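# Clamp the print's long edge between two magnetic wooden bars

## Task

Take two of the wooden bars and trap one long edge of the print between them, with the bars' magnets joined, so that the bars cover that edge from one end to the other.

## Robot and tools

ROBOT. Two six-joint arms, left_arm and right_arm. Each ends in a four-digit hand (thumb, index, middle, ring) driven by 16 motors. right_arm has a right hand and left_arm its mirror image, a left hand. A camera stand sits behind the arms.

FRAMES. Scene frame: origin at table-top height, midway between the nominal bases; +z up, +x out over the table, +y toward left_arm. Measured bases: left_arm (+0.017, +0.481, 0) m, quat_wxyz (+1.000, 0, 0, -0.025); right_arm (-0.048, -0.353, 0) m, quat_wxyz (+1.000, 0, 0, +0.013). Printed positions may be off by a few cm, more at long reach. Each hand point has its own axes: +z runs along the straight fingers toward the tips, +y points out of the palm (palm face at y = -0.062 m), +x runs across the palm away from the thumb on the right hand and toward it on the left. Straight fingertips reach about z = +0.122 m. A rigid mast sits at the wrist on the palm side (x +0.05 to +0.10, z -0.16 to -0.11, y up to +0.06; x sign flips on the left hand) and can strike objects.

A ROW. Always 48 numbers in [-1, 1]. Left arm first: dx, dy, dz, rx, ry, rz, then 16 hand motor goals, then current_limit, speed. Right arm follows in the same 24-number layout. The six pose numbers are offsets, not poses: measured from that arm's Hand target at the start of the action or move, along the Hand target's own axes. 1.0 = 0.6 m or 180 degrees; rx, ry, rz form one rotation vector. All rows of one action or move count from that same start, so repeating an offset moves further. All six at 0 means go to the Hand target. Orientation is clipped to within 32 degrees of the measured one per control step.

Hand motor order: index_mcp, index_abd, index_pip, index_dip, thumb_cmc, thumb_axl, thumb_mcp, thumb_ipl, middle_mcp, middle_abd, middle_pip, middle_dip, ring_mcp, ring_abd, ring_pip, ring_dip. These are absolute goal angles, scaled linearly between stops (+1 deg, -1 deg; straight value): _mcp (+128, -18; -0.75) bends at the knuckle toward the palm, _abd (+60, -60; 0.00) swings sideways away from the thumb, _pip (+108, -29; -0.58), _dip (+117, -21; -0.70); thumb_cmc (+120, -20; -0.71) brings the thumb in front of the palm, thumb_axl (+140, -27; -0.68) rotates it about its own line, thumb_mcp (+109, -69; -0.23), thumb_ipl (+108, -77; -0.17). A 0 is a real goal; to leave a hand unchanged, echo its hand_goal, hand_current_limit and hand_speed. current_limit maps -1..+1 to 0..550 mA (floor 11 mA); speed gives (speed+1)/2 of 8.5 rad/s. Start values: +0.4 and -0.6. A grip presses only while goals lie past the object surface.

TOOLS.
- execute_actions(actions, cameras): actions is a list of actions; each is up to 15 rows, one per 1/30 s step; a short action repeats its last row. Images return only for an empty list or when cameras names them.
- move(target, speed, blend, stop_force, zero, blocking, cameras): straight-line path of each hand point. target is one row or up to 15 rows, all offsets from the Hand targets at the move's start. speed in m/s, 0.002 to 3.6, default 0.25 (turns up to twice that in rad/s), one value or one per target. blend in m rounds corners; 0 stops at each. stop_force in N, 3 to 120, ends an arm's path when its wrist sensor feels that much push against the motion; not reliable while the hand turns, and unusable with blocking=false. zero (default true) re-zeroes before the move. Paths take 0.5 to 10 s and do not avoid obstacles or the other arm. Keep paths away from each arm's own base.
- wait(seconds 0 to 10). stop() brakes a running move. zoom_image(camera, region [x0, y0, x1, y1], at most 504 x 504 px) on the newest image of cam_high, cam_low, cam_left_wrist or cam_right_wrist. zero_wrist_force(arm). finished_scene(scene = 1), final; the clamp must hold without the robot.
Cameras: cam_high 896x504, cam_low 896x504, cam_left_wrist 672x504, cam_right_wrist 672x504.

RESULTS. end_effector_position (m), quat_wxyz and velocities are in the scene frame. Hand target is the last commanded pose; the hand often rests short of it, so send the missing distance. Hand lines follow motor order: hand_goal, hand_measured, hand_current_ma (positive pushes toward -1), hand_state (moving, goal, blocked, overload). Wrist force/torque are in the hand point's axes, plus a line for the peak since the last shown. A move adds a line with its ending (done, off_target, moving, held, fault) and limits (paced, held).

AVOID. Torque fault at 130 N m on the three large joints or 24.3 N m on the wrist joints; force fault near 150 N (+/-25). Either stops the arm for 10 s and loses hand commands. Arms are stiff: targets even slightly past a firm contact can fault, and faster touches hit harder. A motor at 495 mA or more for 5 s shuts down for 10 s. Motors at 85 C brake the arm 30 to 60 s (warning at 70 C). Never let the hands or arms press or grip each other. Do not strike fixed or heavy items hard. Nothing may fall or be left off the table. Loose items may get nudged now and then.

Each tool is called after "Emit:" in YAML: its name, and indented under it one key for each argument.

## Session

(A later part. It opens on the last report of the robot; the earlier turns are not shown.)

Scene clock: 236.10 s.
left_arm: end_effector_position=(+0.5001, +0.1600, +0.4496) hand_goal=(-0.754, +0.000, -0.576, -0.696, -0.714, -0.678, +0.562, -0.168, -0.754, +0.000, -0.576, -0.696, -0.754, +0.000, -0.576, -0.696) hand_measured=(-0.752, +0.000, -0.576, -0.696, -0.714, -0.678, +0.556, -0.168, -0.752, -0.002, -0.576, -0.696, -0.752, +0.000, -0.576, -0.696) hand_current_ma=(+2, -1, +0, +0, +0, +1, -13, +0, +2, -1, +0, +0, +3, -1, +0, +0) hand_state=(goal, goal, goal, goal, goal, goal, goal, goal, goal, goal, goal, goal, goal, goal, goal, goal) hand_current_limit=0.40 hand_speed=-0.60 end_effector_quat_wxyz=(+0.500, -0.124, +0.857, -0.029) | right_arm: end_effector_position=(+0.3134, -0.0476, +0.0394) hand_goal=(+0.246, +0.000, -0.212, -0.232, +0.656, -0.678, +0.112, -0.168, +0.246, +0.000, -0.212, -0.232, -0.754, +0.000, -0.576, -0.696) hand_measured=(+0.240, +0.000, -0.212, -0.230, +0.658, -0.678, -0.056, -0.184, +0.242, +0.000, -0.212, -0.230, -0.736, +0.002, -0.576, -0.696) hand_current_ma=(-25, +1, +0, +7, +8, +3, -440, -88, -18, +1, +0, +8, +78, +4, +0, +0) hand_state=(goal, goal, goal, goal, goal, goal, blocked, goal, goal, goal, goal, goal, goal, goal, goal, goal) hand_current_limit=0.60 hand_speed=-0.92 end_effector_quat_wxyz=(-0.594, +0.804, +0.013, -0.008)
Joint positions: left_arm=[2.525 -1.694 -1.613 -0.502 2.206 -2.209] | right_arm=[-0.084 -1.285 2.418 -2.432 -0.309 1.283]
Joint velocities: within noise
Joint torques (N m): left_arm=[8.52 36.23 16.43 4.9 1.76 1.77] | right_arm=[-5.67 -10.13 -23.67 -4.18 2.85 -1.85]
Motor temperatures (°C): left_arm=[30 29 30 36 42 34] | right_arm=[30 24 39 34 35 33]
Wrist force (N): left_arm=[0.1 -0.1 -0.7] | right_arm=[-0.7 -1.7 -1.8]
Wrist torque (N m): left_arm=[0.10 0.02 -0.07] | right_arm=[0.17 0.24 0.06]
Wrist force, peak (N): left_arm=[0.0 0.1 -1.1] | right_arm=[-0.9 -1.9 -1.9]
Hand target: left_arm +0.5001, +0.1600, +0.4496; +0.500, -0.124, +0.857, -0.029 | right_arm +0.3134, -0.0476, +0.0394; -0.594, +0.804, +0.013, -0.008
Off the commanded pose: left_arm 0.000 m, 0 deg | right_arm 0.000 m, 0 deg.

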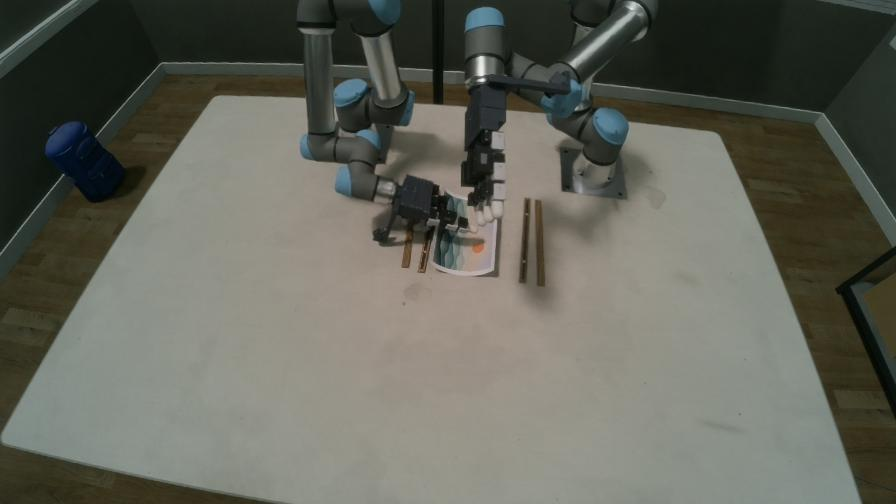

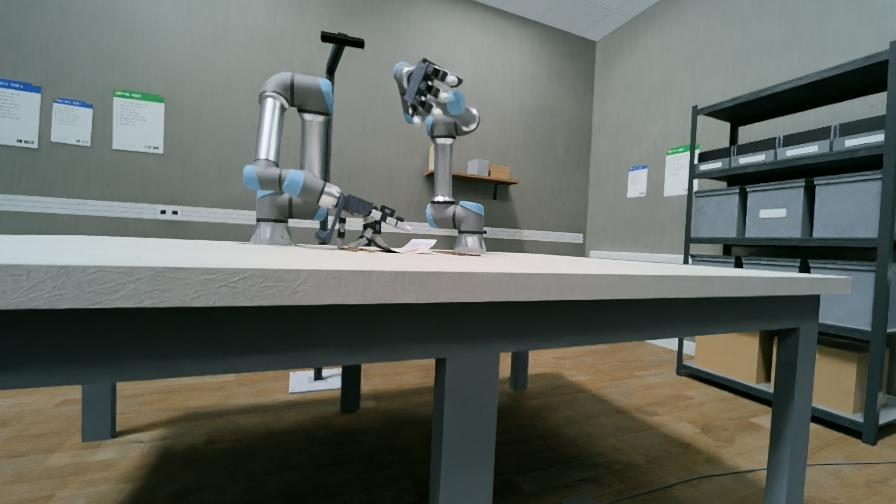

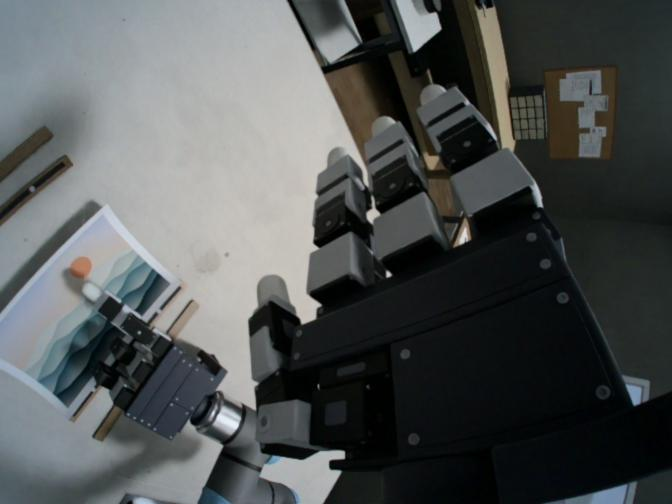

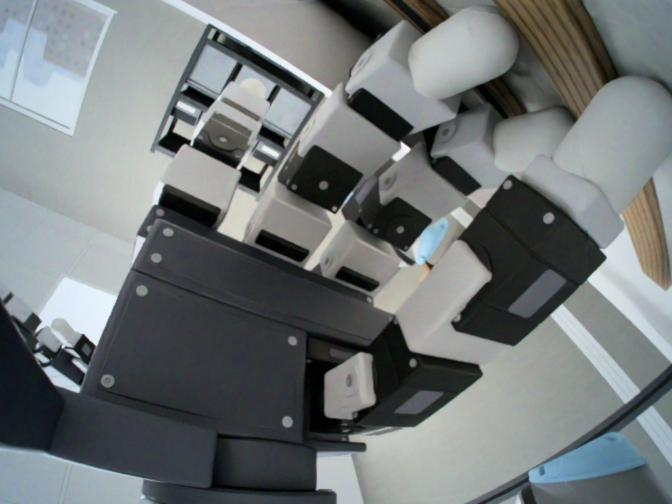

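Emit:
zoom_image:
  camera: "cam_high"
  region: [340, 160, 560, 300]

Emit:
zoom_image:
  camera: "cam_left_wrist"
  region: [0, 180, 280, 460]

Emit:
zoom_image:
  camera: "cam_right_wrist"
  region: [370, 0, 672, 280]

Emit:
zoom_image:
  camera: "cam_low"
  region: [320, 180, 500, 270]

Scaled by 2.291.

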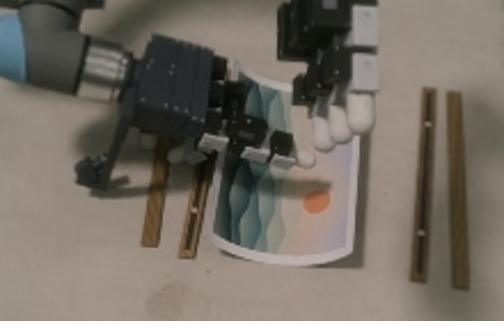

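Scaled by 1.800 from the camera's 672x504 image, which has a finer 960x720 frame.

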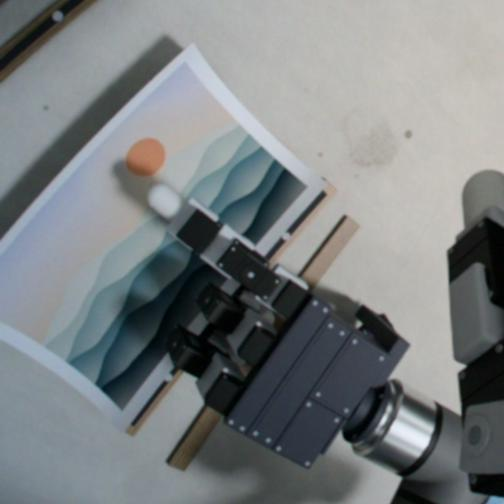

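Scaled by 1.669 from the camera's 672x504 image, which has a finer 960x720 frame.

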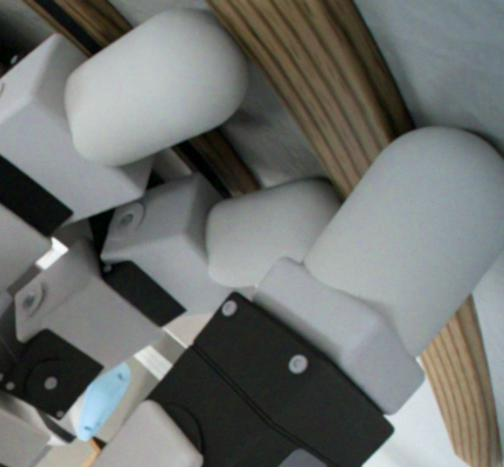

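Scaled by 2.800.

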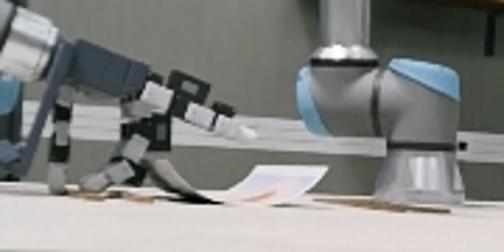

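Emit:
move:
  target: [0,0,0,0,0,0,-0.754,0,-0.576,-0.696,-0.714,-0.678,0.562,-0.168,-0.754,0,-0.576,-0.696,-0.754,0,-0.576,-0.696,0.4,-0.6,0,0,0,0,0,0,0.2466,0,-0.2117,-0.2319,0.657,-0.678,-0.2,-0.168,0.2466,0,-0.2117,-0.2319,-0.754,0,-0.576,-0.696,0.6,-0.7]
  speed: 0.02

Emit:
move:
  target: [0,0,0,0,0,0,-0.754,0,-0.576,-0.696,-0.714,-0.678,0.562,-0.168,-0.754,0,-0.576,-0.696,-0.754,0,-0.576,-0.696,0.4,-0.6,0,0.00637,0.00193,0,0,0,0.2466,0,-0.2117,-0.2319,0.657,-0.678,-0.2,-0.168,0.2466,0,-0.2117,-0.2319,-0.754,0,-0.576,-0.696,0.6,-0.7]
  speed: 0.006
  stop_force: 3

Scene clock: 247.47 s.
left_arm: end_effector_position=(+0.5001, +0.1600, +0.4496) hand_goal=(-0.754, +0.000, -0.576, -0.696, -0.714, -0.678, +0.562, -0.168, -0.754, +0.000, -0.576, -0.696, -0.754, +0.000, -0.576, -0.696) hand_measured=(-0.752, +0.000, -0.576, -0.696, -0.714, -0.678, +0.556, -0.168, -0.752, -0.002, -0.576, -0.696, -0.752, +0.000, -0.576, -0.696) hand_current_ma=(+2, -1, +0, +0, +0, +1, -13, +0, +2, -1, +0, +0, +3, -1, +0, +0) hand_state=(goal, goal, goal, goal, goal, goal, goal, goal, goal, goal, goal, goal, goal, goal, goal, goal) hand_current_limit=0.40 hand_speed=-0.60 end_effector_quat_wxyz=(+0.500, -0.124, +0.857, -0.029) | right_arm: end_effector_position=(+0.3134, -0.0476, +0.0394) hand_goal=(+0.246, +0.000, -0.212, -0.232, +0.656, -0.678, -0.200, -0.168, +0.246, +0.000, -0.212, -0.232, -0.754, +0.000, -0.576, -0.696) hand_measured=(+0.242, +0.000, -0.212, -0.230, +0.658, -0.678, -0.196, -0.170, +0.242, +0.000, -0.212, -0.230, -0.736, +0.002, -0.576, -0.696) hand_current_ma=(-18, +1, +0, +7, +8, +3, +20, -7, -12, +1, +0, +8, +78, +4, +0, +0) hand_state=(goal, goal, goal, goal, goal, goal, goal, goal, goal, goal, goal, goal, goal, goal, goal, goal) hand_current_limit=0.60 hand_speed=-0.70 end_effector_quat_wxyz=(-0.594, +0.804, +0.013, -0.008)
Joint positions: left_arm=[2.525 -1.694 -1.613 -0.502 2.206 -2.209] | right_arm=[-0.084 -1.285 2.418 -2.432 -0.309 1.283]
Joint torques (N m): left_arm=[8.24 36.46 17.08 4.88 1.78 1.73] | right_arm=[-6.52 -10.75 -20.19 -4.11 2.81 -2.05]
Wrist force (N): left_arm=[0.1 -0.1 -0.8] | right_arm=[-0.8 0.1 -0.5]
Wrist torque (N m): left_arm=[0.11 0.03 -0.08] | right_arm=[0.35 0.25 0.06]
Wrist force, peak (N): left_arm=[-0.1 -0.3 -1.1] | right_arm=[-0.8 -1.8 -2.0]
Hand target: left_arm +0.5001, +0.1600, +0.4496; +0.500, -0.124, +0.857, -0.029 | right_arm +0.3134, -0.0476, +0.0394; -0.594, +0.804, +0.013, -0.008
Off the commanded pose: left_arm 0.000 m, 0 deg | right_arm 0.000 m, 0 deg.
move: done

Scene clock: 248.93 s.
left_arm: end_effector_position=(+0.5001, +0.1600, +0.4496) hand_goal=(-0.754, +0.000, -0.576, -0.696, -0.714, -0.678, +0.562, -0.168, -0.754, +0.000, -0.576, -0.696, -0.754, +0.000, -0.576, -0.696) hand_measured=(-0.752, +0.000, -0.576, -0.696, -0.714, -0.678, +0.556, -0.168, -0.752, -0.002, -0.576, -0.696, -0.752, +0.000, -0.576, -0.696) hand_current_ma=(+2, -1, +0, +0, +0, +1, -13, +0, +2, -1, +0, +0, +3, -1, +0, +0) hand_state=(goal, goal, goal, goal, goal, goal, goal, goal, goal, goal, goal, goal, goal, goal, goal, goal) hand_current_limit=0.40 hand_speed=-0.60 end_effector_quat_wxyz=(+0.500, -0.124, +0.857, -0.029) | right_arm: end_effector_position=(+0.3135, -0.0476, +0.0381) hand_goal=(+0.246, +0.000, -0.212, -0.232, +0.656, -0.678, -0.200, -0.168, +0.246, +0.000, -0.212, -0.232, -0.754, +0.000, -0.576, -0.696) hand_measured=(+0.242, +0.002, -0.210, -0.228, +0.658, -0.678, -0.196, -0.170, +0.244, +0.002, -0.212, -0.230, -0.736, +0.002, -0.576, -0.696) hand_current_ma=(-16, +3, +8, +17, +7, +3, +20, -7, -10, +3, +3, +9, +78, +4, +0, +0) hand_state=(goal, goal, goal, goal, goal, goal, goal, goal, goal, goal, goal, goal, goal, goal, goal, goal) hand_current_limit=0.60 hand_speed=-0.70 end_effector_quat_wxyz=(-0.594, +0.804, +0.013, -0.008)
Joint positions: left_arm=[2.525 -1.694 -1.613 -0.502 2.206 -2.209] | right_arm=[-0.084 -1.28 2.419 -2.437 -0.309 1.283]
Joint torques (N m): left_arm=[8.59 36.4 17.24 5.02 1.88 1.77] | right_arm=[-6.03 -38.42 -25.55 0.42 -0.43 -1.66]
Wrist force (N): left_arm=[0.0 -0.1 -0.7] | right_arm=[-0.8 -1.0 0.0]
Wrist torque (N m): left_arm=[0.10 0.03 -0.09] | right_arm=[0.27 0.26 0.07]
Wrist force, peak (N): left_arm=[0.2 0.2 -0.9] | right_arm=[-0.5 -6.0 0.6]
Hand target: left_arm +0.5001, +0.1600, +0.4496; +0.500, -0.124, +0.857, -0.029 | right_arm +0.3135, -0.0476, +0.0380; -0.594, +0.804, +0.013, -0.008 (not the last commanded pose)
Off the commanded pose: left_arm 0.000 m, 0 deg | right_arm 0.003 m, 0 deg.
move: contact (right_arm)

Emit:
move:
  target: [0,0,0,0,0,0,-0.754,0,-0.576,-0.696,-0.714,-0.678,0.562,-0.168,-0.754,0,-0.576,-0.696,-0.754,0,-0.576,-0.696,0.4,-0.6,0,0,0,0,0,0,0.2466,0,-0.2117,-0.2319,0.657,-0.678,0.1124,-0.168,0.2466,0,-0.2117,-0.2319,-0.754,0,-0.576,-0.696,0.76,-0.9]
  speed: 0.02

Emit:
zoom_image:
  camera: "cam_right_wrist"
  region: [370, 0, 672, 280]

Scene clock: 250.50 s.
left_arm: end_effector_position=(+0.5001, +0.1600, +0.4496) hand_goal=(-0.754, +0.000, -0.576, -0.696, -0.714, -0.678, +0.562, -0.168, -0.754, +0.000, -0.576, -0.696, -0.754, +0.000, -0.576, -0.696) hand_measured=(-0.752, +0.000, -0.576, -0.696, -0.714, -0.678, +0.556, -0.168, -0.752, -0.002, -0.576, -0.696, -0.752, +0.000, -0.576, -0.696) hand_current_ma=(+2, -1, +0, +0, +0, +1, -13, +0, +2, -1, +0, +0, +3, -1, +0, +0) hand_state=(goal, goal, goal, goal, goal, goal, goal, goal, goal, goal, goal, goal, goal, goal, goal, goal) hand_current_limit=0.40 hand_speed=-0.60 end_effector_quat_wxyz=(+0.500, -0.124, +0.857, -0.029) | right_arm: end_effector_position=(+0.3135, -0.0476, +0.0381) hand_goal=(+0.246, +0.000, -0.212, -0.232, +0.656, -0.678, +0.112, -0.168, +0.246, +0.000, -0.212, -0.232, -0.754, +0.000, -0.576, -0.696) hand_measured=(+0.242, +0.002, -0.210, -0.228, +0.658, -0.678, -0.128, -0.184, +0.244, +0.002, -0.212, -0.230, -0.736, +0.002, -0.576, -0.696) hand_current_ma=(-16, +3, +8, +17, +7, +3, -484, -89, -10, +3, +3, +9, +78, +4, +0, +0) hand_state=(goal, goal, goal, goal, goal, goal, blocked, goal, goal, goal, goal, goal, goal, goal, goal, goal) hand_current_limit=0.76 hand_speed=-0.90 end_effector_quat_wxyz=(-0.594, +0.804, +0.013, -0.008)
Joint positions: left_arm=[2.525 -1.694 -1.613 -0.502 2.206 -2.209] | right_arm=[-0.084 -1.28 2.419 -2.437 -0.309 1.283]
Joint torques (N m): left_arm=[7.98 35.15 17.48 4.91 1.77 1.74] | right_arm=[-4.92 -36.17 -23.96 0.06 -0.54 -1.8]
Wrist force (N): left_arm=[0.1 0.1 -0.8] | right_arm=[-0.7 -4.3 -3.2]
Wrist torque (N m): left_arm=[0.12 0.01 -0.08] | right_arm=[-0.16 0.25 0.09]
Wrist force, peak (N): left_arm=[0.1 0.0 -1.1] | right_arm=[-1.0 -4.4 -3.0]
Hand target: left_arm +0.5001, +0.1600, +0.4496; +0.500, -0.124, +0.857, -0.029 | right_arm +0.3135, -0.0476, +0.0380; -0.594, +0.804, +0.013, -0.008
Off the commanded pose: left_arm 0.000 m, 0 deg | right_arm 0.000 m, 0 deg.
move: done

Scaled by 1.669 from the camera's 672x504 image, which has a finer 960x720 frame.
This view is cut from an older image: the scene may have changed since it was taken.

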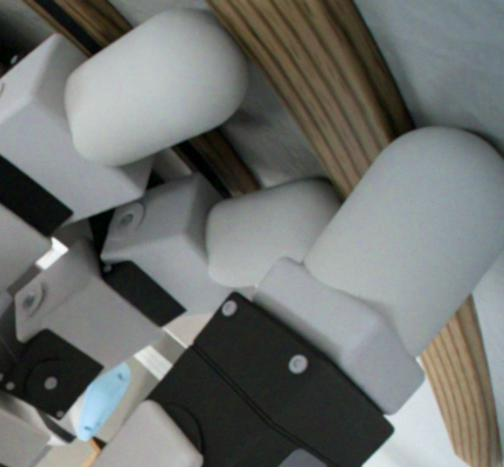

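Emit:
move:
  target:
    - [0,0,0,0,0,0,-0.754,0,-0.576,-0.696,-0.714,-0.678,0.562,-0.168,-0.754,0,-0.576,-0.696,-0.754,0,-0.576,-0.696,0.4,-0.6,0,0,0,0,0,0,0.2466,0,-0.2117,-0.2319,0.657,-0.678,-0.3,0.027,0.2466,0,-0.2117,-0.2319,-0.754,0,-0.576,-0.696,0.6,-0.7]
    - [0,0,0,0,0,0,-0.754,0,-0.576,-0.696,-0.714,-0.678,0.562,-0.168,-0.754,0,-0.576,-0.696,-0.754,0,-0.576,-0.696,0.4,-0.6,0,0,0,0,0,0,0.2466,0,-0.2117,-0.2319,0.657,-0.678,0.0,0.027,0.2466,0,-0.2117,-0.2319,-0.754,0,-0.576,-0.696,0.76,-0.9]
  speed: 0.02
  cameras: ["cam_low","cam_right_wrist"]

Emit:
zoom_image:
  camera: "cam_right_wrist"
  region: [370, 0, 672, 280]

Emit:
zoom_image:
  camera: "cam_low"
  region: [320, 200, 450, 265]

Scene clock: 255.53 s.
left_arm: end_effector_position=(+0.5001, +0.1600, +0.4496) hand_goal=(-0.754, +0.000, -0.576, -0.696, -0.714, -0.678, +0.562, -0.168, -0.754, +0.000, -0.576, -0.696, -0.754, +0.000, -0.576, -0.696) hand_measured=(-0.752, +0.000, -0.576, -0.696, -0.714, -0.678, +0.556, -0.168, -0.752, -0.002, -0.576, -0.696, -0.752, +0.000, -0.576, -0.696) hand_current_ma=(+2, -1, +0, +0, +0, +1, -13, +0, +2, -1, +0, +0, +3, -1, +0, +0) hand_state=(goal, goal, goal, goal, goal, goal, goal, goal, goal, goal, goal, goal, goal, goal, goal, goal) hand_current_limit=0.40 hand_speed=-0.60 end_effector_quat_wxyz=(+0.500, -0.124, +0.857, -0.029) | right_arm: end_effector_position=(+0.3135, -0.0476, +0.0381) hand_goal=(+0.246, +0.000, -0.212, -0.232, +0.656, -0.678, +0.000, +0.026, +0.246, +0.000, -0.212, -0.232, -0.754, +0.000, -0.576, -0.696) hand_measured=(+0.242, +0.002, -0.210, -0.228, +0.658, -0.678, -0.172, +0.012, +0.244, +0.002, -0.212, -0.230, -0.736, +0.002, -0.576, -0.696) hand_current_ma=(-16, +3, +7, +17, +7, +3, -484, -71, -10, +3, +3, +9, +78, +4, +0, +0) hand_state=(goal, goal, goal, goal, goal, goal, blocked, goal, goal, goal, goal, goal, goal, goal, goal, goal) hand_current_limit=0.76 hand_speed=-0.90 end_effector_quat_wxyz=(-0.594, +0.804, +0.013, -0.008)
Joint positions: left_arm=[2.525 -1.694 -1.613 -0.502 2.206 -2.209] | right_arm=[-0.084 -1.28 2.419 -2.437 -0.309 1.283]
Joint torques (N m): left_arm=[7.53 35.51 17.14 4.94 1.7 1.91] | right_arm=[-0.17 -23.51 -13.75 -1.1 1.29 -2.03]
Wrist force (N): left_arm=[0.1 0.0 -0.7] | right_arm=[-1.1 -3.9 -3.1]
Wrist torque (N m): left_arm=[0.11 0.03 -0.09] | right_arm=[-0.12 0.27 0.09]
Wrist force, peak (N): left_arm=[0.0 -0.3 -1.0] | right_arm=[-1.0 -4.6 -3.1]
Hand target: left_arm +0.5001, +0.1600, +0.4496; +0.500, -0.124, +0.857, -0.029 | right_arm +0.3135, -0.0476, +0.0380; -0.594, +0.804, +0.013, -0.008
Off the commanded pose: left_arm 0.000 m, 0 deg | right_arm 0.000 m, 0 deg.
move: done
Images, in order (width x height): cam_low 896x504, cam_right_wrist 672x504.

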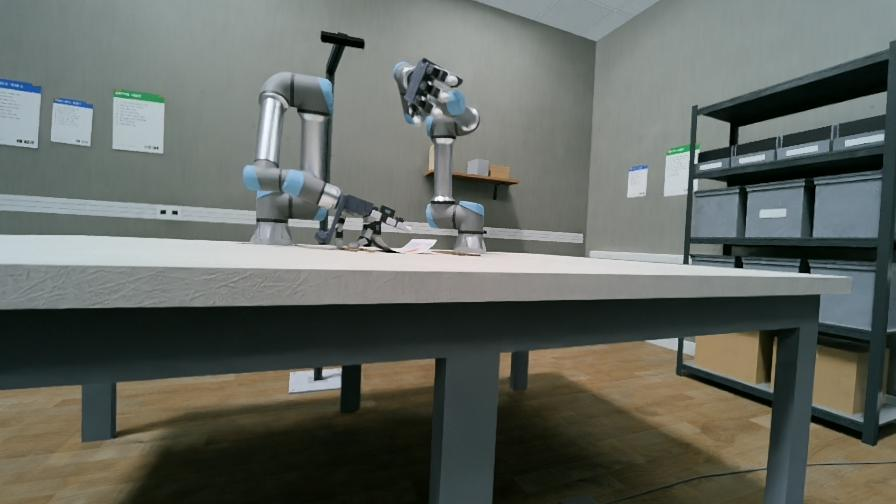

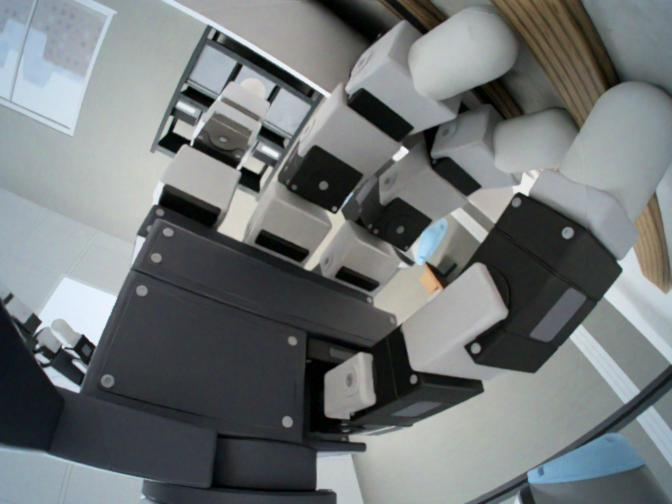

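Scaled by 1.669 from the camera's 672x504 image, which has a finer 960x720 frame.

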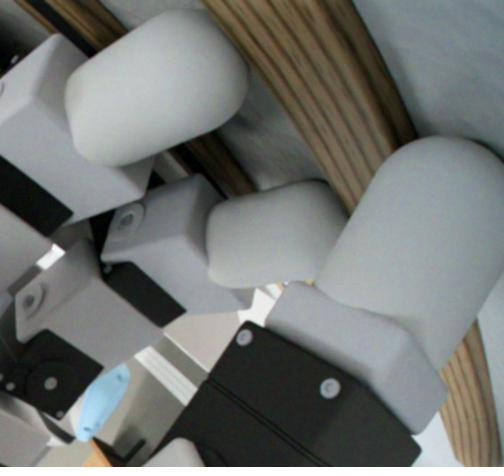

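Scaled by 3.877.

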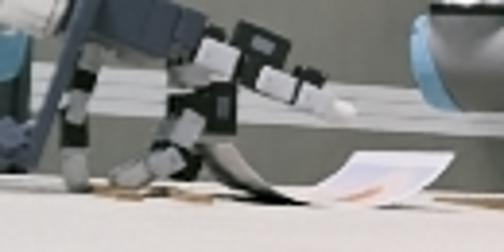

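Emit:
move:
  target: [0,0,0,0,0,0,-0.754,0,-0.576,-0.696,-0.714,-0.678,0.562,-0.168,-0.754,0,-0.576,-0.696,-0.754,0,-0.576,-0.696,0.4,-0.6,0,-0.00478,-0.00145,0,0,0,0.2466,0,-0.2117,-0.2319,0.657,-0.678,0.0,0.027,0.2466,0,-0.2117,-0.2319,-0.754,0,-0.576,-0.696,0.76,-0.9]
  speed: 0.006
  cameras: ["cam_low","cam_right_wrist"]

Emit:
zoom_image:
  camera: "cam_right_wrist"
  region: [370, 0, 672, 280]

Emit:
zoom_image:
  camera: "cam_low"
  region: [320, 200, 450, 265]

Scene clock: 257.87 s.
left_arm: end_effector_position=(+0.5001, +0.1600, +0.4496) hand_goal=(-0.754, +0.000, -0.576, -0.696, -0.714, -0.678, +0.562, -0.168, -0.754, +0.000, -0.576, -0.696, -0.754, +0.000, -0.576, -0.696) hand_measured=(-0.752, +0.000, -0.576, -0.696, -0.714, -0.678, +0.556, -0.168, -0.752, -0.002, -0.576, -0.696, -0.752, +0.000, -0.576, -0.696) hand_current_ma=(+2, -1, +0, +0, +0, +1, -13, +0, +2, -1, +0, +0, +3, -1, +0, +0) hand_state=(goal, goal, goal, goal, goal, goal, goal, goal, goal, goal, goal, goal, goal, goal, goal, goal) hand_current_limit=0.40 hand_speed=-0.60 end_effector_quat_wxyz=(+0.500, -0.124, +0.857, -0.029) | right_arm: end_effector_position=(+0.3135, -0.0476, +0.0411) hand_goal=(+0.246, +0.000, -0.212, -0.232, +0.656, -0.678, +0.000, +0.026, +0.246, +0.000, -0.212, -0.232, -0.754, +0.000, -0.576, -0.696) hand_measured=(+0.226, +0.000, -0.224, -0.236, +0.658, -0.678, -0.140, +0.010, +0.226, +0.000, -0.222, -0.236, -0.736, +0.002, -0.576, -0.696) hand_current_ma=(-84, +1, -46, -10, +8, +3, -484, -86, -86, +2, -34, -10, +78, +4, +0, +0) hand_state=(goal, goal, goal, goal, goal, goal, blocked, goal, blocked, goal, goal, goal, goal, goal, goal, goal) hand_current_limit=0.76 hand_speed=-0.90 end_effector_quat_wxyz=(-0.594, +0.804, +0.013, -0.008)
Joint positions: left_arm=[2.525 -1.694 -1.613 -0.502 2.206 -2.209] | right_arm=[-0.084 -1.29 2.417 -2.426 -0.309 1.283]
Joint torques (N m): left_arm=[7.57 35.86 16.69 4.84 1.78 1.82] | right_arm=[5.98 -25.15 -24.61 -0.73 2.26 1.06]
Wrist force (N): left_arm=[0.0 -0.1 -0.9] | right_arm=[-0.7 -0.6 -0.8]
Wrist torque (N m): left_arm=[0.11 0.03 -0.09] | right_arm=[0.24 0.24 0.05]
Wrist force, peak (N): left_arm=[-0.2 0.1 -0.9] | right_arm=[-0.9 -4.7 -3.2]
Hand target: left_arm +0.5001, +0.1600, +0.4496; +0.500, -0.124, +0.857, -0.029 | right_arm +0.3135, -0.0476, +0.0410; -0.594, +0.804, +0.013, -0.008
Off the commanded pose: left_arm 0.000 m, 0 deg | right_arm 0.000 m, 0 deg.
move: done
Images, in order (width x height): cam_low 896x504, cam_right_wrist 672x504.

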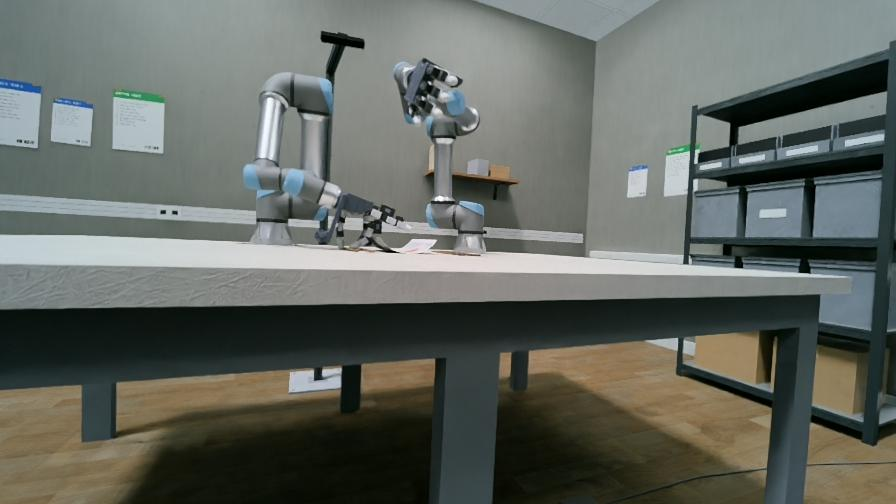

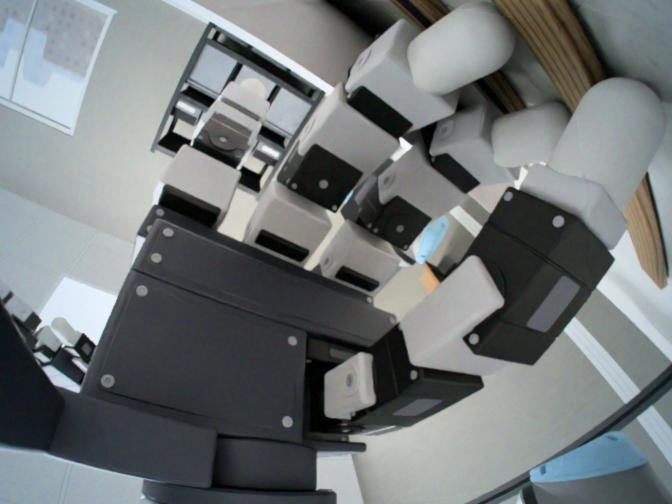

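Scaled by 1.669 from the camera's 672x504 image, which has a finer 960x720 frame.

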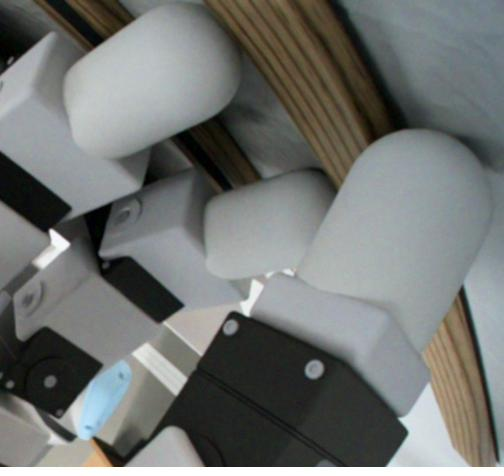

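Scaled by 3.877.

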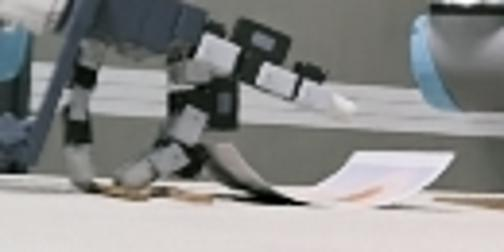

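Emit:
zoom_image:
  camera: "cam_right_wrist"
  region: [150, 60, 450, 310]

Emit:
wait:
  seconds: 0
  cameras: ["cam_left_wrist"]

Emit:
zoom_image:
  camera: "cam_left_wrist"
  region: [230, 60, 560, 480]

Emit:
zoom_image:
  camera: "cam_left_wrist"
  region: [60, 260, 260, 440]

Scaled by 1.680 from the camera's 672x504 image, which has a finer 960x720 frame.

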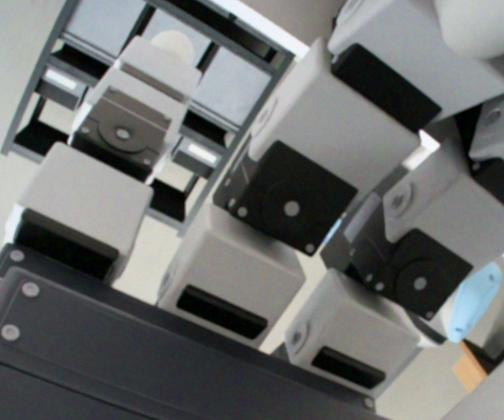

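Scene clock: 262.80 s.
left_arm: end_effector_position=(+0.5001, +0.1600, +0.4496) hand_goal=(-0.754, +0.000, -0.576, -0.696, -0.714, -0.678, +0.562, -0.168, -0.754, +0.000, -0.576, -0.696, -0.754, +0.000, -0.576, -0.696) hand_measured=(-0.752, +0.000, -0.576, -0.696, -0.714, -0.678, +0.556, -0.168, -0.752, -0.002, -0.576, -0.696, -0.752, +0.000, -0.576, -0.696) hand_current_ma=(+2, -1, +0, +0, +0, +1, -13, +0, +2, -1, +0, +0, +3, -1, +0, +0) hand_state=(goal, goal, goal, goal, goal, goal, goal, goal, goal, goal, goal, goal, goal, goal, goal, goal) hand_current_limit=0.40 hand_speed=-0.60 end_effector_quat_wxyz=(+0.500, -0.124, +0.857, -0.029) | right_arm: end_effector_position=(+0.3135, -0.0476, +0.0410) hand_goal=(+0.246, +0.000, -0.212, -0.232, +0.656, -0.678, +0.000, +0.026, +0.246, +0.000, -0.212, -0.232, -0.754, +0.000, -0.576, -0.696) hand_measured=(+0.226, +0.000, -0.224, -0.236, +0.658, -0.678, -0.140, +0.010, +0.226, +0.000, -0.222, -0.236, -0.736, +0.002, -0.576, -0.696) hand_current_ma=(-84, +1, -46, -10, +8, +3, -484, -86, -86, +2, -34, -10, +78, +4, +0, +0) hand_state=(goal, goal, goal, goal, goal, goal, blocked, goal, blocked, goal, goal, goal, goal, goal, goal, goal) hand_current_limit=0.76 hand_speed=-0.90 end_effector_quat_wxyz=(-0.594, +0.804, +0.013, -0.008)
Joint positions: left_arm=[2.525 -1.694 -1.613 -0.502 2.206 -2.209] | right_arm=[-0.084 -1.29 2.417 -2.426 -0.309 1.283]
Joint torques (N m): left_arm=[7.63 34.99 16.68 4.81 1.75 1.68] | right_arm=[6.45 -8.95 -3.28 -4.25 2.69 -2.31]
Wrist force (N): left_arm=[0.2 0.0 -0.8] | right_arm=[-0.7 -1.1 -1.0]
Wrist torque (N m): left_arm=[0.12 0.01 -0.08] | right_arm=[0.21 0.25 0.05]
Wrist force, peak (N): left_arm=[0.1 0.1 -1.0] | right_arm=[-0.7 -1.2 -1.2]
Hand target: left_arm +0.5001, +0.1600, +0.4496; +0.500, -0.124, +0.857, -0.029 | right_arm +0.3135, -0.0476, +0.0410; -0.594, +0.804, +0.013, -0.008
Off the commanded pose: left_arm 0.000 m, 0 deg | right_arm 0.000 m, 0 deg.
Images, in order (width x height): cam_left_wrist 672x504.

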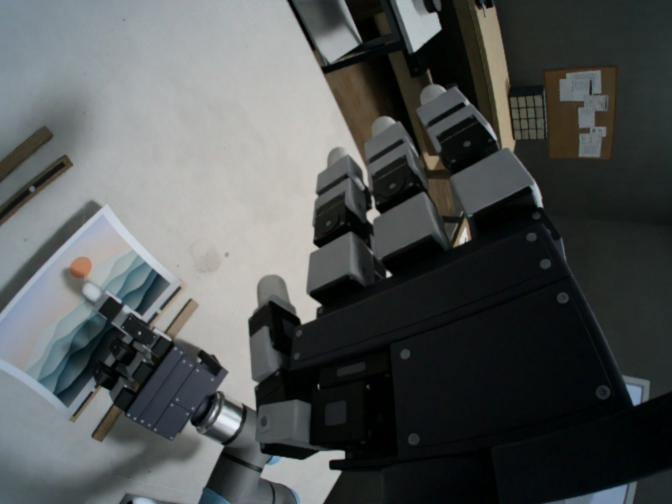

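Scaled by 1.200 from the camera's 672x504 image, which has a finer 960x720 frame.

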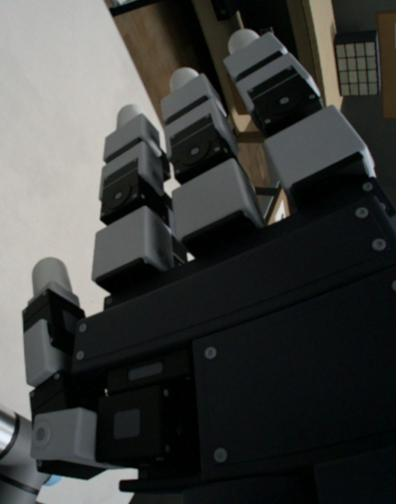

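Scaled by 2.520 from the camera's 672x504 image, which has a finer 960x720 frame.

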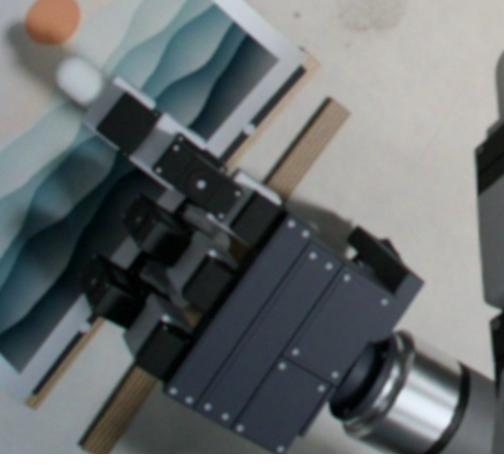

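Emit:
zoom_image:
  camera: "cam_left_wrist"
  region: [150, 270, 220, 340]

Emit:
zoom_image:
  camera: "cam_left_wrist"
  region: [60, 380, 150, 460]

Scaled by 7.200 from the camera's 672x504 image, which has a finer 960x720 frame.

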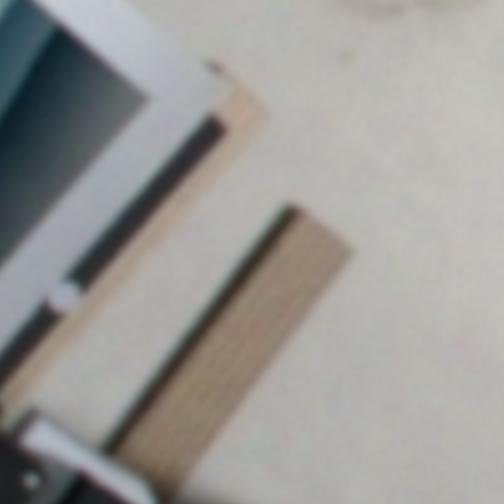

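Scaled by 5.600 from the camera's 672x504 image, which has a finer 960x720 frame.

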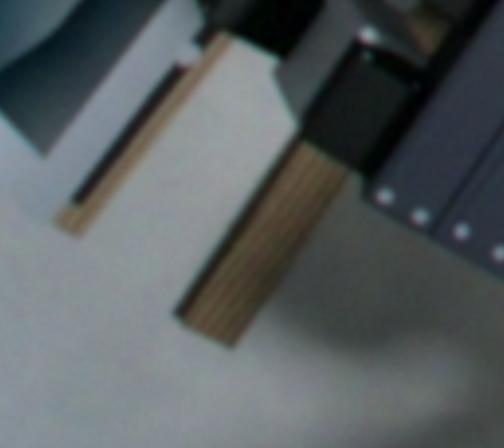

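Emit:
move:
  target:
    - [0,0,0,0,0,0,-0.754,0,-0.576,-0.696,-0.714,-0.678,0.562,-0.168,-0.754,0,-0.576,-0.696,-0.754,0,-0.576,-0.696,0.4,-0.6,0,0,0,0,0,0,0.2123,0,-0.2117,-0.094,0.657,-0.678,-0.3,0.027,0.2123,0,-0.2117,-0.094,-0.754,0,-0.576,-0.696,0.6,-0.7]
    - [0,0,0,0,0,0,-0.754,0,-0.576,-0.696,-0.714,-0.678,0.562,-0.168,-0.754,0,-0.576,-0.696,-0.754,0,-0.576,-0.696,0.4,-0.6,0,0.00414,0.00126,0,0,0,0.2123,0,-0.2117,-0.094,0.657,-0.678,0.0,0.027,0.2123,0,-0.2117,-0.094,-0.754,0,-0.576,-0.696,0.76,-0.9]
  speed: [0.02,0.01]
  cameras: ["cam_right_wrist"]

Emit:
zoom_image:
  camera: "cam_right_wrist"
  region: [370, 0, 672, 280]

Scene clock: 289.47 s.
left_arm: end_effector_position=(+0.5001, +0.1600, +0.4496) hand_goal=(-0.754, +0.000, -0.576, -0.696, -0.714, -0.678, +0.562, -0.168, -0.754, +0.000, -0.576, -0.696, -0.754, +0.000, -0.576, -0.696) hand_measured=(-0.752, +0.000, -0.576, -0.696, -0.714, -0.678, +0.556, -0.168, -0.752, -0.002, -0.576, -0.696, -0.752, +0.000, -0.576, -0.696) hand_current_ma=(+2, -1, +0, +0, +0, +1, -13, +0, +2, -1, +0, +0, +3, -1, +0, +0) hand_state=(goal, goal, goal, goal, goal, goal, goal, goal, goal, goal, goal, goal, goal, goal, goal, goal) hand_current_limit=0.40 hand_speed=-0.60 end_effector_quat_wxyz=(+0.500, -0.124, +0.857, -0.029) | right_arm: end_effector_position=(+0.3135, -0.0476, +0.0384) hand_goal=(+0.212, +0.000, -0.212, -0.094, +0.656, -0.678, +0.000, +0.026, +0.212, +0.000, -0.212, -0.094, -0.754, +0.000, -0.576, -0.696) hand_measured=(+0.208, +0.000, -0.212, -0.092, +0.658, -0.678, -0.136, +0.012, +0.210, +0.000, -0.214, -0.094, -0.736, +0.002, -0.576, -0.696) hand_current_ma=(-13, +1, +0, +5, +7, +3, -484, -78, -11, +2, -3, -1, +78, +4, +0, +0) hand_state=(goal, goal, goal, goal, goal, goal, blocked, goal, goal, goal, goal, goal, goal, goal, goal, goal) hand_current_limit=0.76 hand_speed=-0.90 end_effector_quat_wxyz=(-0.594, +0.804, +0.013, -0.008)
Joint positions: left_arm=[2.525 -1.694 -1.613 -0.502 2.206 -2.209] | right_arm=[-0.084 -1.281 2.419 -2.436 -0.309 1.283]
Joint torques (N m): left_arm=[7.19 36.13 17.22 4.88 1.66 1.53] | right_arm=[-1.9 -36.98 -2.29 0.32 2.12 2.43]
Wrist force (N): left_arm=[0.0 0.0 -0.8] | right_arm=[-1.0 -2.7 -2.4]
Wrist torque (N m): left_arm=[0.12 0.04 -0.09] | right_arm=[0.07 0.27 0.07]
Wrist force, peak (N): left_arm=[0.1 0.0 -1.1] | right_arm=[-0.9 -3.4 -2.4]
Hand target: left_arm +0.5001, +0.1600, +0.4496; +0.500, -0.124, +0.857, -0.029 | right_arm +0.3135, -0.0476, +0.0384; -0.594, +0.804, +0.013, -0.008
Off the commanded pose: left_arm 0.000 m, 0 deg | right_arm 0.000 m, 0 deg.
move: done
Images, in order (width x height): cam_right_wrist 672x504.

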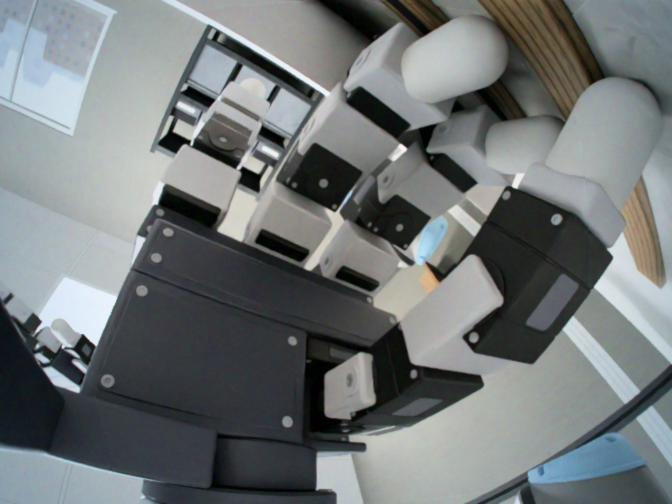

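Scaled by 1.669 from the camera's 672x504 image, which has a finer 960x720 frame.

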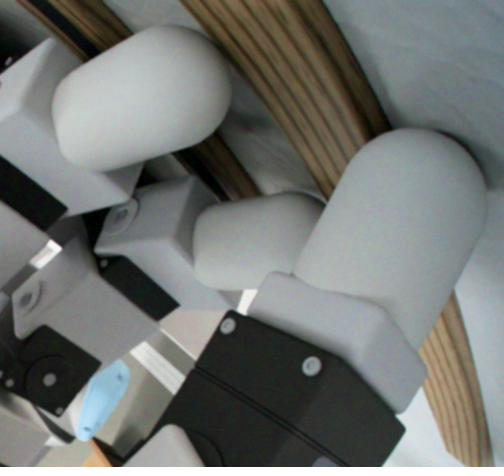

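Emit:
move:
  target: [0,0,0,0,0,0,-0.754,0,-0.576,-0.696,-0.714,-0.678,0.562,-0.168,-0.754,0,-0.576,-0.696,-0.754,0,-0.576,-0.696,0.4,-0.6,0,0.00507,0.0045,-0.02222,0,0,0.2123,0,-0.2117,-0.094,0.657,-0.678,0.0,0.027,0.2123,0,-0.2117,-0.094,-0.754,0,-0.576,-0.696,0.76,-0.9]
  speed: 0.015
  cameras: ["cam_right_wrist"]

Emit:
zoom_image:
  camera: "cam_right_wrist"
  region: [370, 0, 672, 280]

Scene clock: 293.83 s.
left_arm: end_effector_position=(+0.5001, +0.1600, +0.4496) hand_goal=(-0.754, +0.000, -0.576, -0.696, -0.714, -0.678, +0.562, -0.168, -0.754, +0.000, -0.576, -0.696, -0.754, +0.000, -0.576, -0.696) hand_measured=(-0.752, +0.000, -0.576, -0.696, -0.714, -0.678, +0.556, -0.168, -0.752, -0.002, -0.576, -0.696, -0.752, +0.000, -0.576, -0.696) hand_current_ma=(+2, -1, +0, +0, +0, +1, -13, +0, +2, -1, +0, +0, +3, -1, +0, +0) hand_state=(goal, goal, goal, goal, goal, goal, goal, goal, goal, goal, goal, goal, goal, goal, goal, goal) hand_current_limit=0.40 hand_speed=-0.60 end_effector_quat_wxyz=(+0.500, -0.124, +0.857, -0.029) | right_arm: end_effector_position=(+0.3135, -0.0459, +0.0347) hand_goal=(+0.212, +0.000, -0.212, -0.094, +0.656, -0.678, +0.000, +0.026, +0.212, +0.000, -0.212, -0.094, -0.754, +0.000, -0.576, -0.696) hand_measured=(+0.202, +0.002, -0.210, -0.086, +0.658, -0.678, -0.126, +0.010, +0.202, +0.002, -0.210, -0.086, -0.736, +0.002, -0.576, -0.696) hand_current_ma=(-40, +5, +10, +33, +6, +3, -484, -88, -37, +5, +4, +29, +78, +4, +0, +0) hand_state=(goal, goal, goal, goal, goal, goal, blocked, goal, goal, goal, goal, goal, goal, goal, goal, goal) hand_current_limit=0.76 hand_speed=-0.90 end_effector_quat_wxyz=(-0.566, +0.824, +0.013, -0.007)
Joint positions: left_arm=[2.525 -1.694 -1.613 -0.502 2.206 -2.209] | right_arm=[-0.051 -1.268 2.418 -2.585 -0.371 1.422]
Joint torques (N m): left_arm=[6.94 34.85 17.29 4.87 1.83 1.57] | right_arm=[-4.93 -9.97 -19.72 0.16 2.03 -2.21]
Wrist force (N): left_arm=[0.1 0.0 -1.0] | right_arm=[-0.9 -6.8 -1.1]
Wrist torque (N m): left_arm=[0.13 0.03 -0.08] | right_arm=[-0.12 0.24 0.02]
Wrist force, peak (N): left_arm=[0.2 -0.1 -1.1] | right_arm=[-0.9 -7.1 -1.2]
Hand target: left_arm +0.5001, +0.1600, +0.4496; +0.500, -0.124, +0.857, -0.029 | right_arm +0.3134, -0.0459, +0.0347; -0.566, +0.824, +0.013, -0.007
Off the commanded pose: left_arm 0.000 m, 0 deg | right_arm 0.000 m, 0 deg.
move: done
Images, in order (width x height): cam_right_wrist 672x504.

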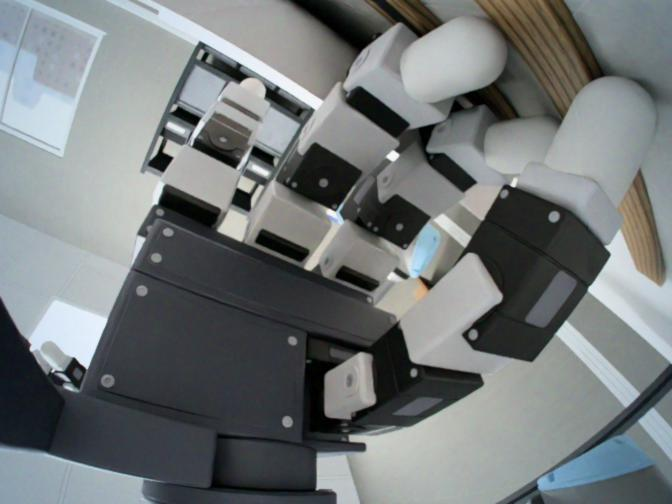

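Scaled by 1.669 from the camera's 672x504 image, which has a finer 960x720 frame.

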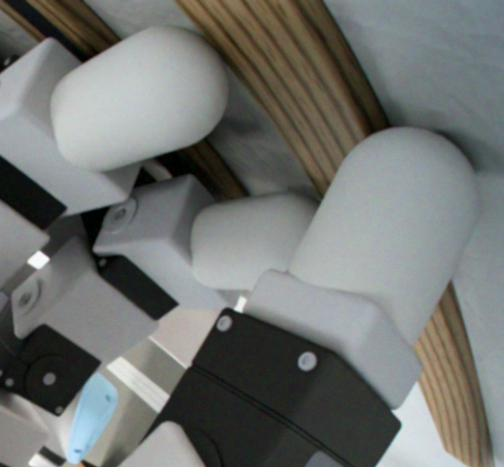

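Emit:
move:
  target: [0,0,0,0,0,0,-0.754,0,-0.576,-0.696,-0.714,-0.678,0.562,-0.168,-0.754,0,-0.576,-0.696,-0.754,0,-0.576,-0.696,0.4,-0.6,0,-0.00933,-0.00358,0,0,0,0.2123,0,-0.2117,-0.094,0.657,-0.678,0.0,0.027,0.2123,0,-0.2117,-0.094,-0.754,0,-0.576,-0.696,0.76,-0.9]
  speed: 0.02
  cameras: ["cam_right_wrist","cam_low"]

Emit:
zoom_image:
  camera: "cam_right_wrist"
  region: [370, 0, 672, 280]

Emit:
zoom_image:
  camera: "cam_low"
  region: [320, 200, 450, 265]

Scene clock: 301.37 s.
left_arm: end_effector_position=(+0.5001, +0.1600, +0.4496) hand_goal=(-0.754, +0.000, -0.576, -0.696, -0.714, -0.678, +0.562, -0.168, -0.754, +0.000, -0.576, -0.696, -0.754, +0.000, -0.576, -0.696) hand_measured=(-0.752, +0.000, -0.576, -0.696, -0.714, -0.678, +0.556, -0.168, -0.752, -0.002, -0.576, -0.696, -0.752, +0.000, -0.576, -0.696) hand_current_ma=(+2, -1, +0, +0, +0, +1, -13, +0, +2, -1, +0, +0, +3, -1, +0, +0) hand_state=(goal, goal, goal, goal, goal, goal, goal, goal, goal, goal, goal, goal, goal, goal, goal, goal) hand_current_limit=0.40 hand_speed=-0.60 end_effector_quat_wxyz=(+0.500, -0.124, +0.857, -0.029) | right_arm: end_effector_position=(+0.3134, -0.0459, +0.0409) hand_goal=(+0.212, +0.000, -0.212, -0.094, +0.656, -0.678, +0.000, +0.026, +0.212, +0.000, -0.212, -0.094, -0.754, +0.000, -0.576, -0.696) hand_measured=(+0.210, +0.002, -0.214, -0.092, +0.658, -0.678, -0.002, +0.024, +0.208, +0.002, -0.214, -0.092, -0.736, +0.002, -0.576, -0.696) hand_current_ma=(-10, +5, -10, +8, +6, +3, -12, -11, -12, +5, -4, +10, +78, +4, +0, +0) hand_state=(goal, goal, goal, goal, goal, goal, goal, goal, goal, goal, goal, goal, goal, goal, goal, goal) hand_current_limit=0.76 hand_speed=-0.90 end_effector_quat_wxyz=(-0.566, +0.824, +0.013, -0.007)
Joint positions: left_arm=[2.525 -1.694 -1.613 -0.502 2.206 -2.209] | right_arm=[-0.051 -1.288 2.416 -2.562 -0.371 1.422]
Joint torques (N m): left_arm=[6.49 34.21 17.18 4.81 1.77 1.39] | right_arm=[-2.97 -10.75 -22.1 -3.81 1.76 -1.13]
Wrist force (N): left_arm=[0.1 0.0 -0.7] | right_arm=[-0.9 0.3 -0.2]
Wrist torque (N m): left_arm=[0.11 0.02 -0.08] | right_arm=[0.31 0.25 0.06]
Wrist force, peak (N): left_arm=[0.1 -0.1 -1.1] | right_arm=[-1.0 -7.4 -1.5]
Hand target: left_arm +0.5001, +0.1600, +0.4496; +0.500, -0.124, +0.857, -0.029 | right_arm +0.3134, -0.0459, +0.0407; -0.566, +0.824, +0.013, -0.007
Off the commanded pose: left_arm 0.000 m, 0 deg | right_arm 0.000 m, 0 deg.
move: done
Images, in order (width x height): cam_low 896x504, cam_right_wrist 672x504.

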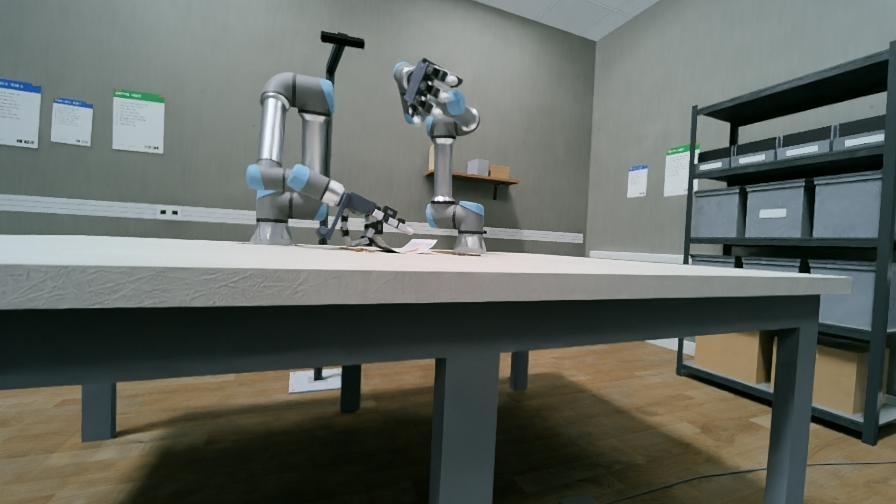

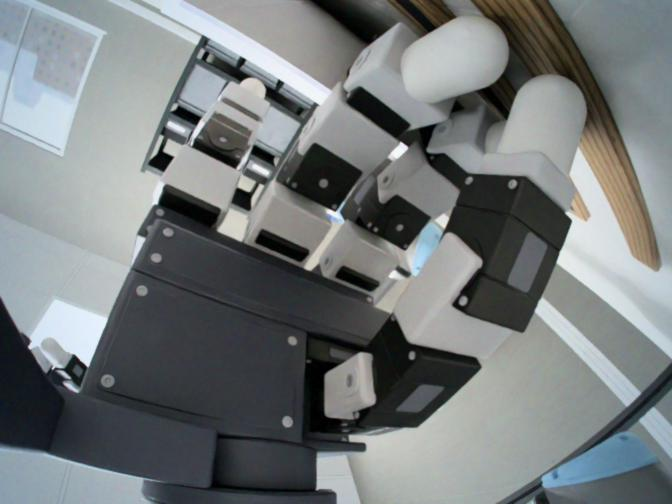

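Scaled by 1.669 from the camera's 672x504 image, which has a finer 960x720 frame.

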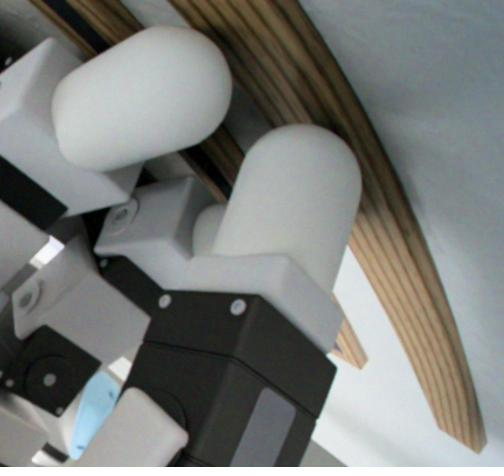

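Scaled by 3.877.

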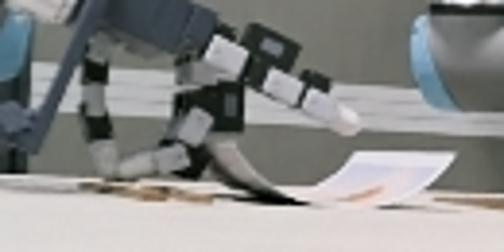

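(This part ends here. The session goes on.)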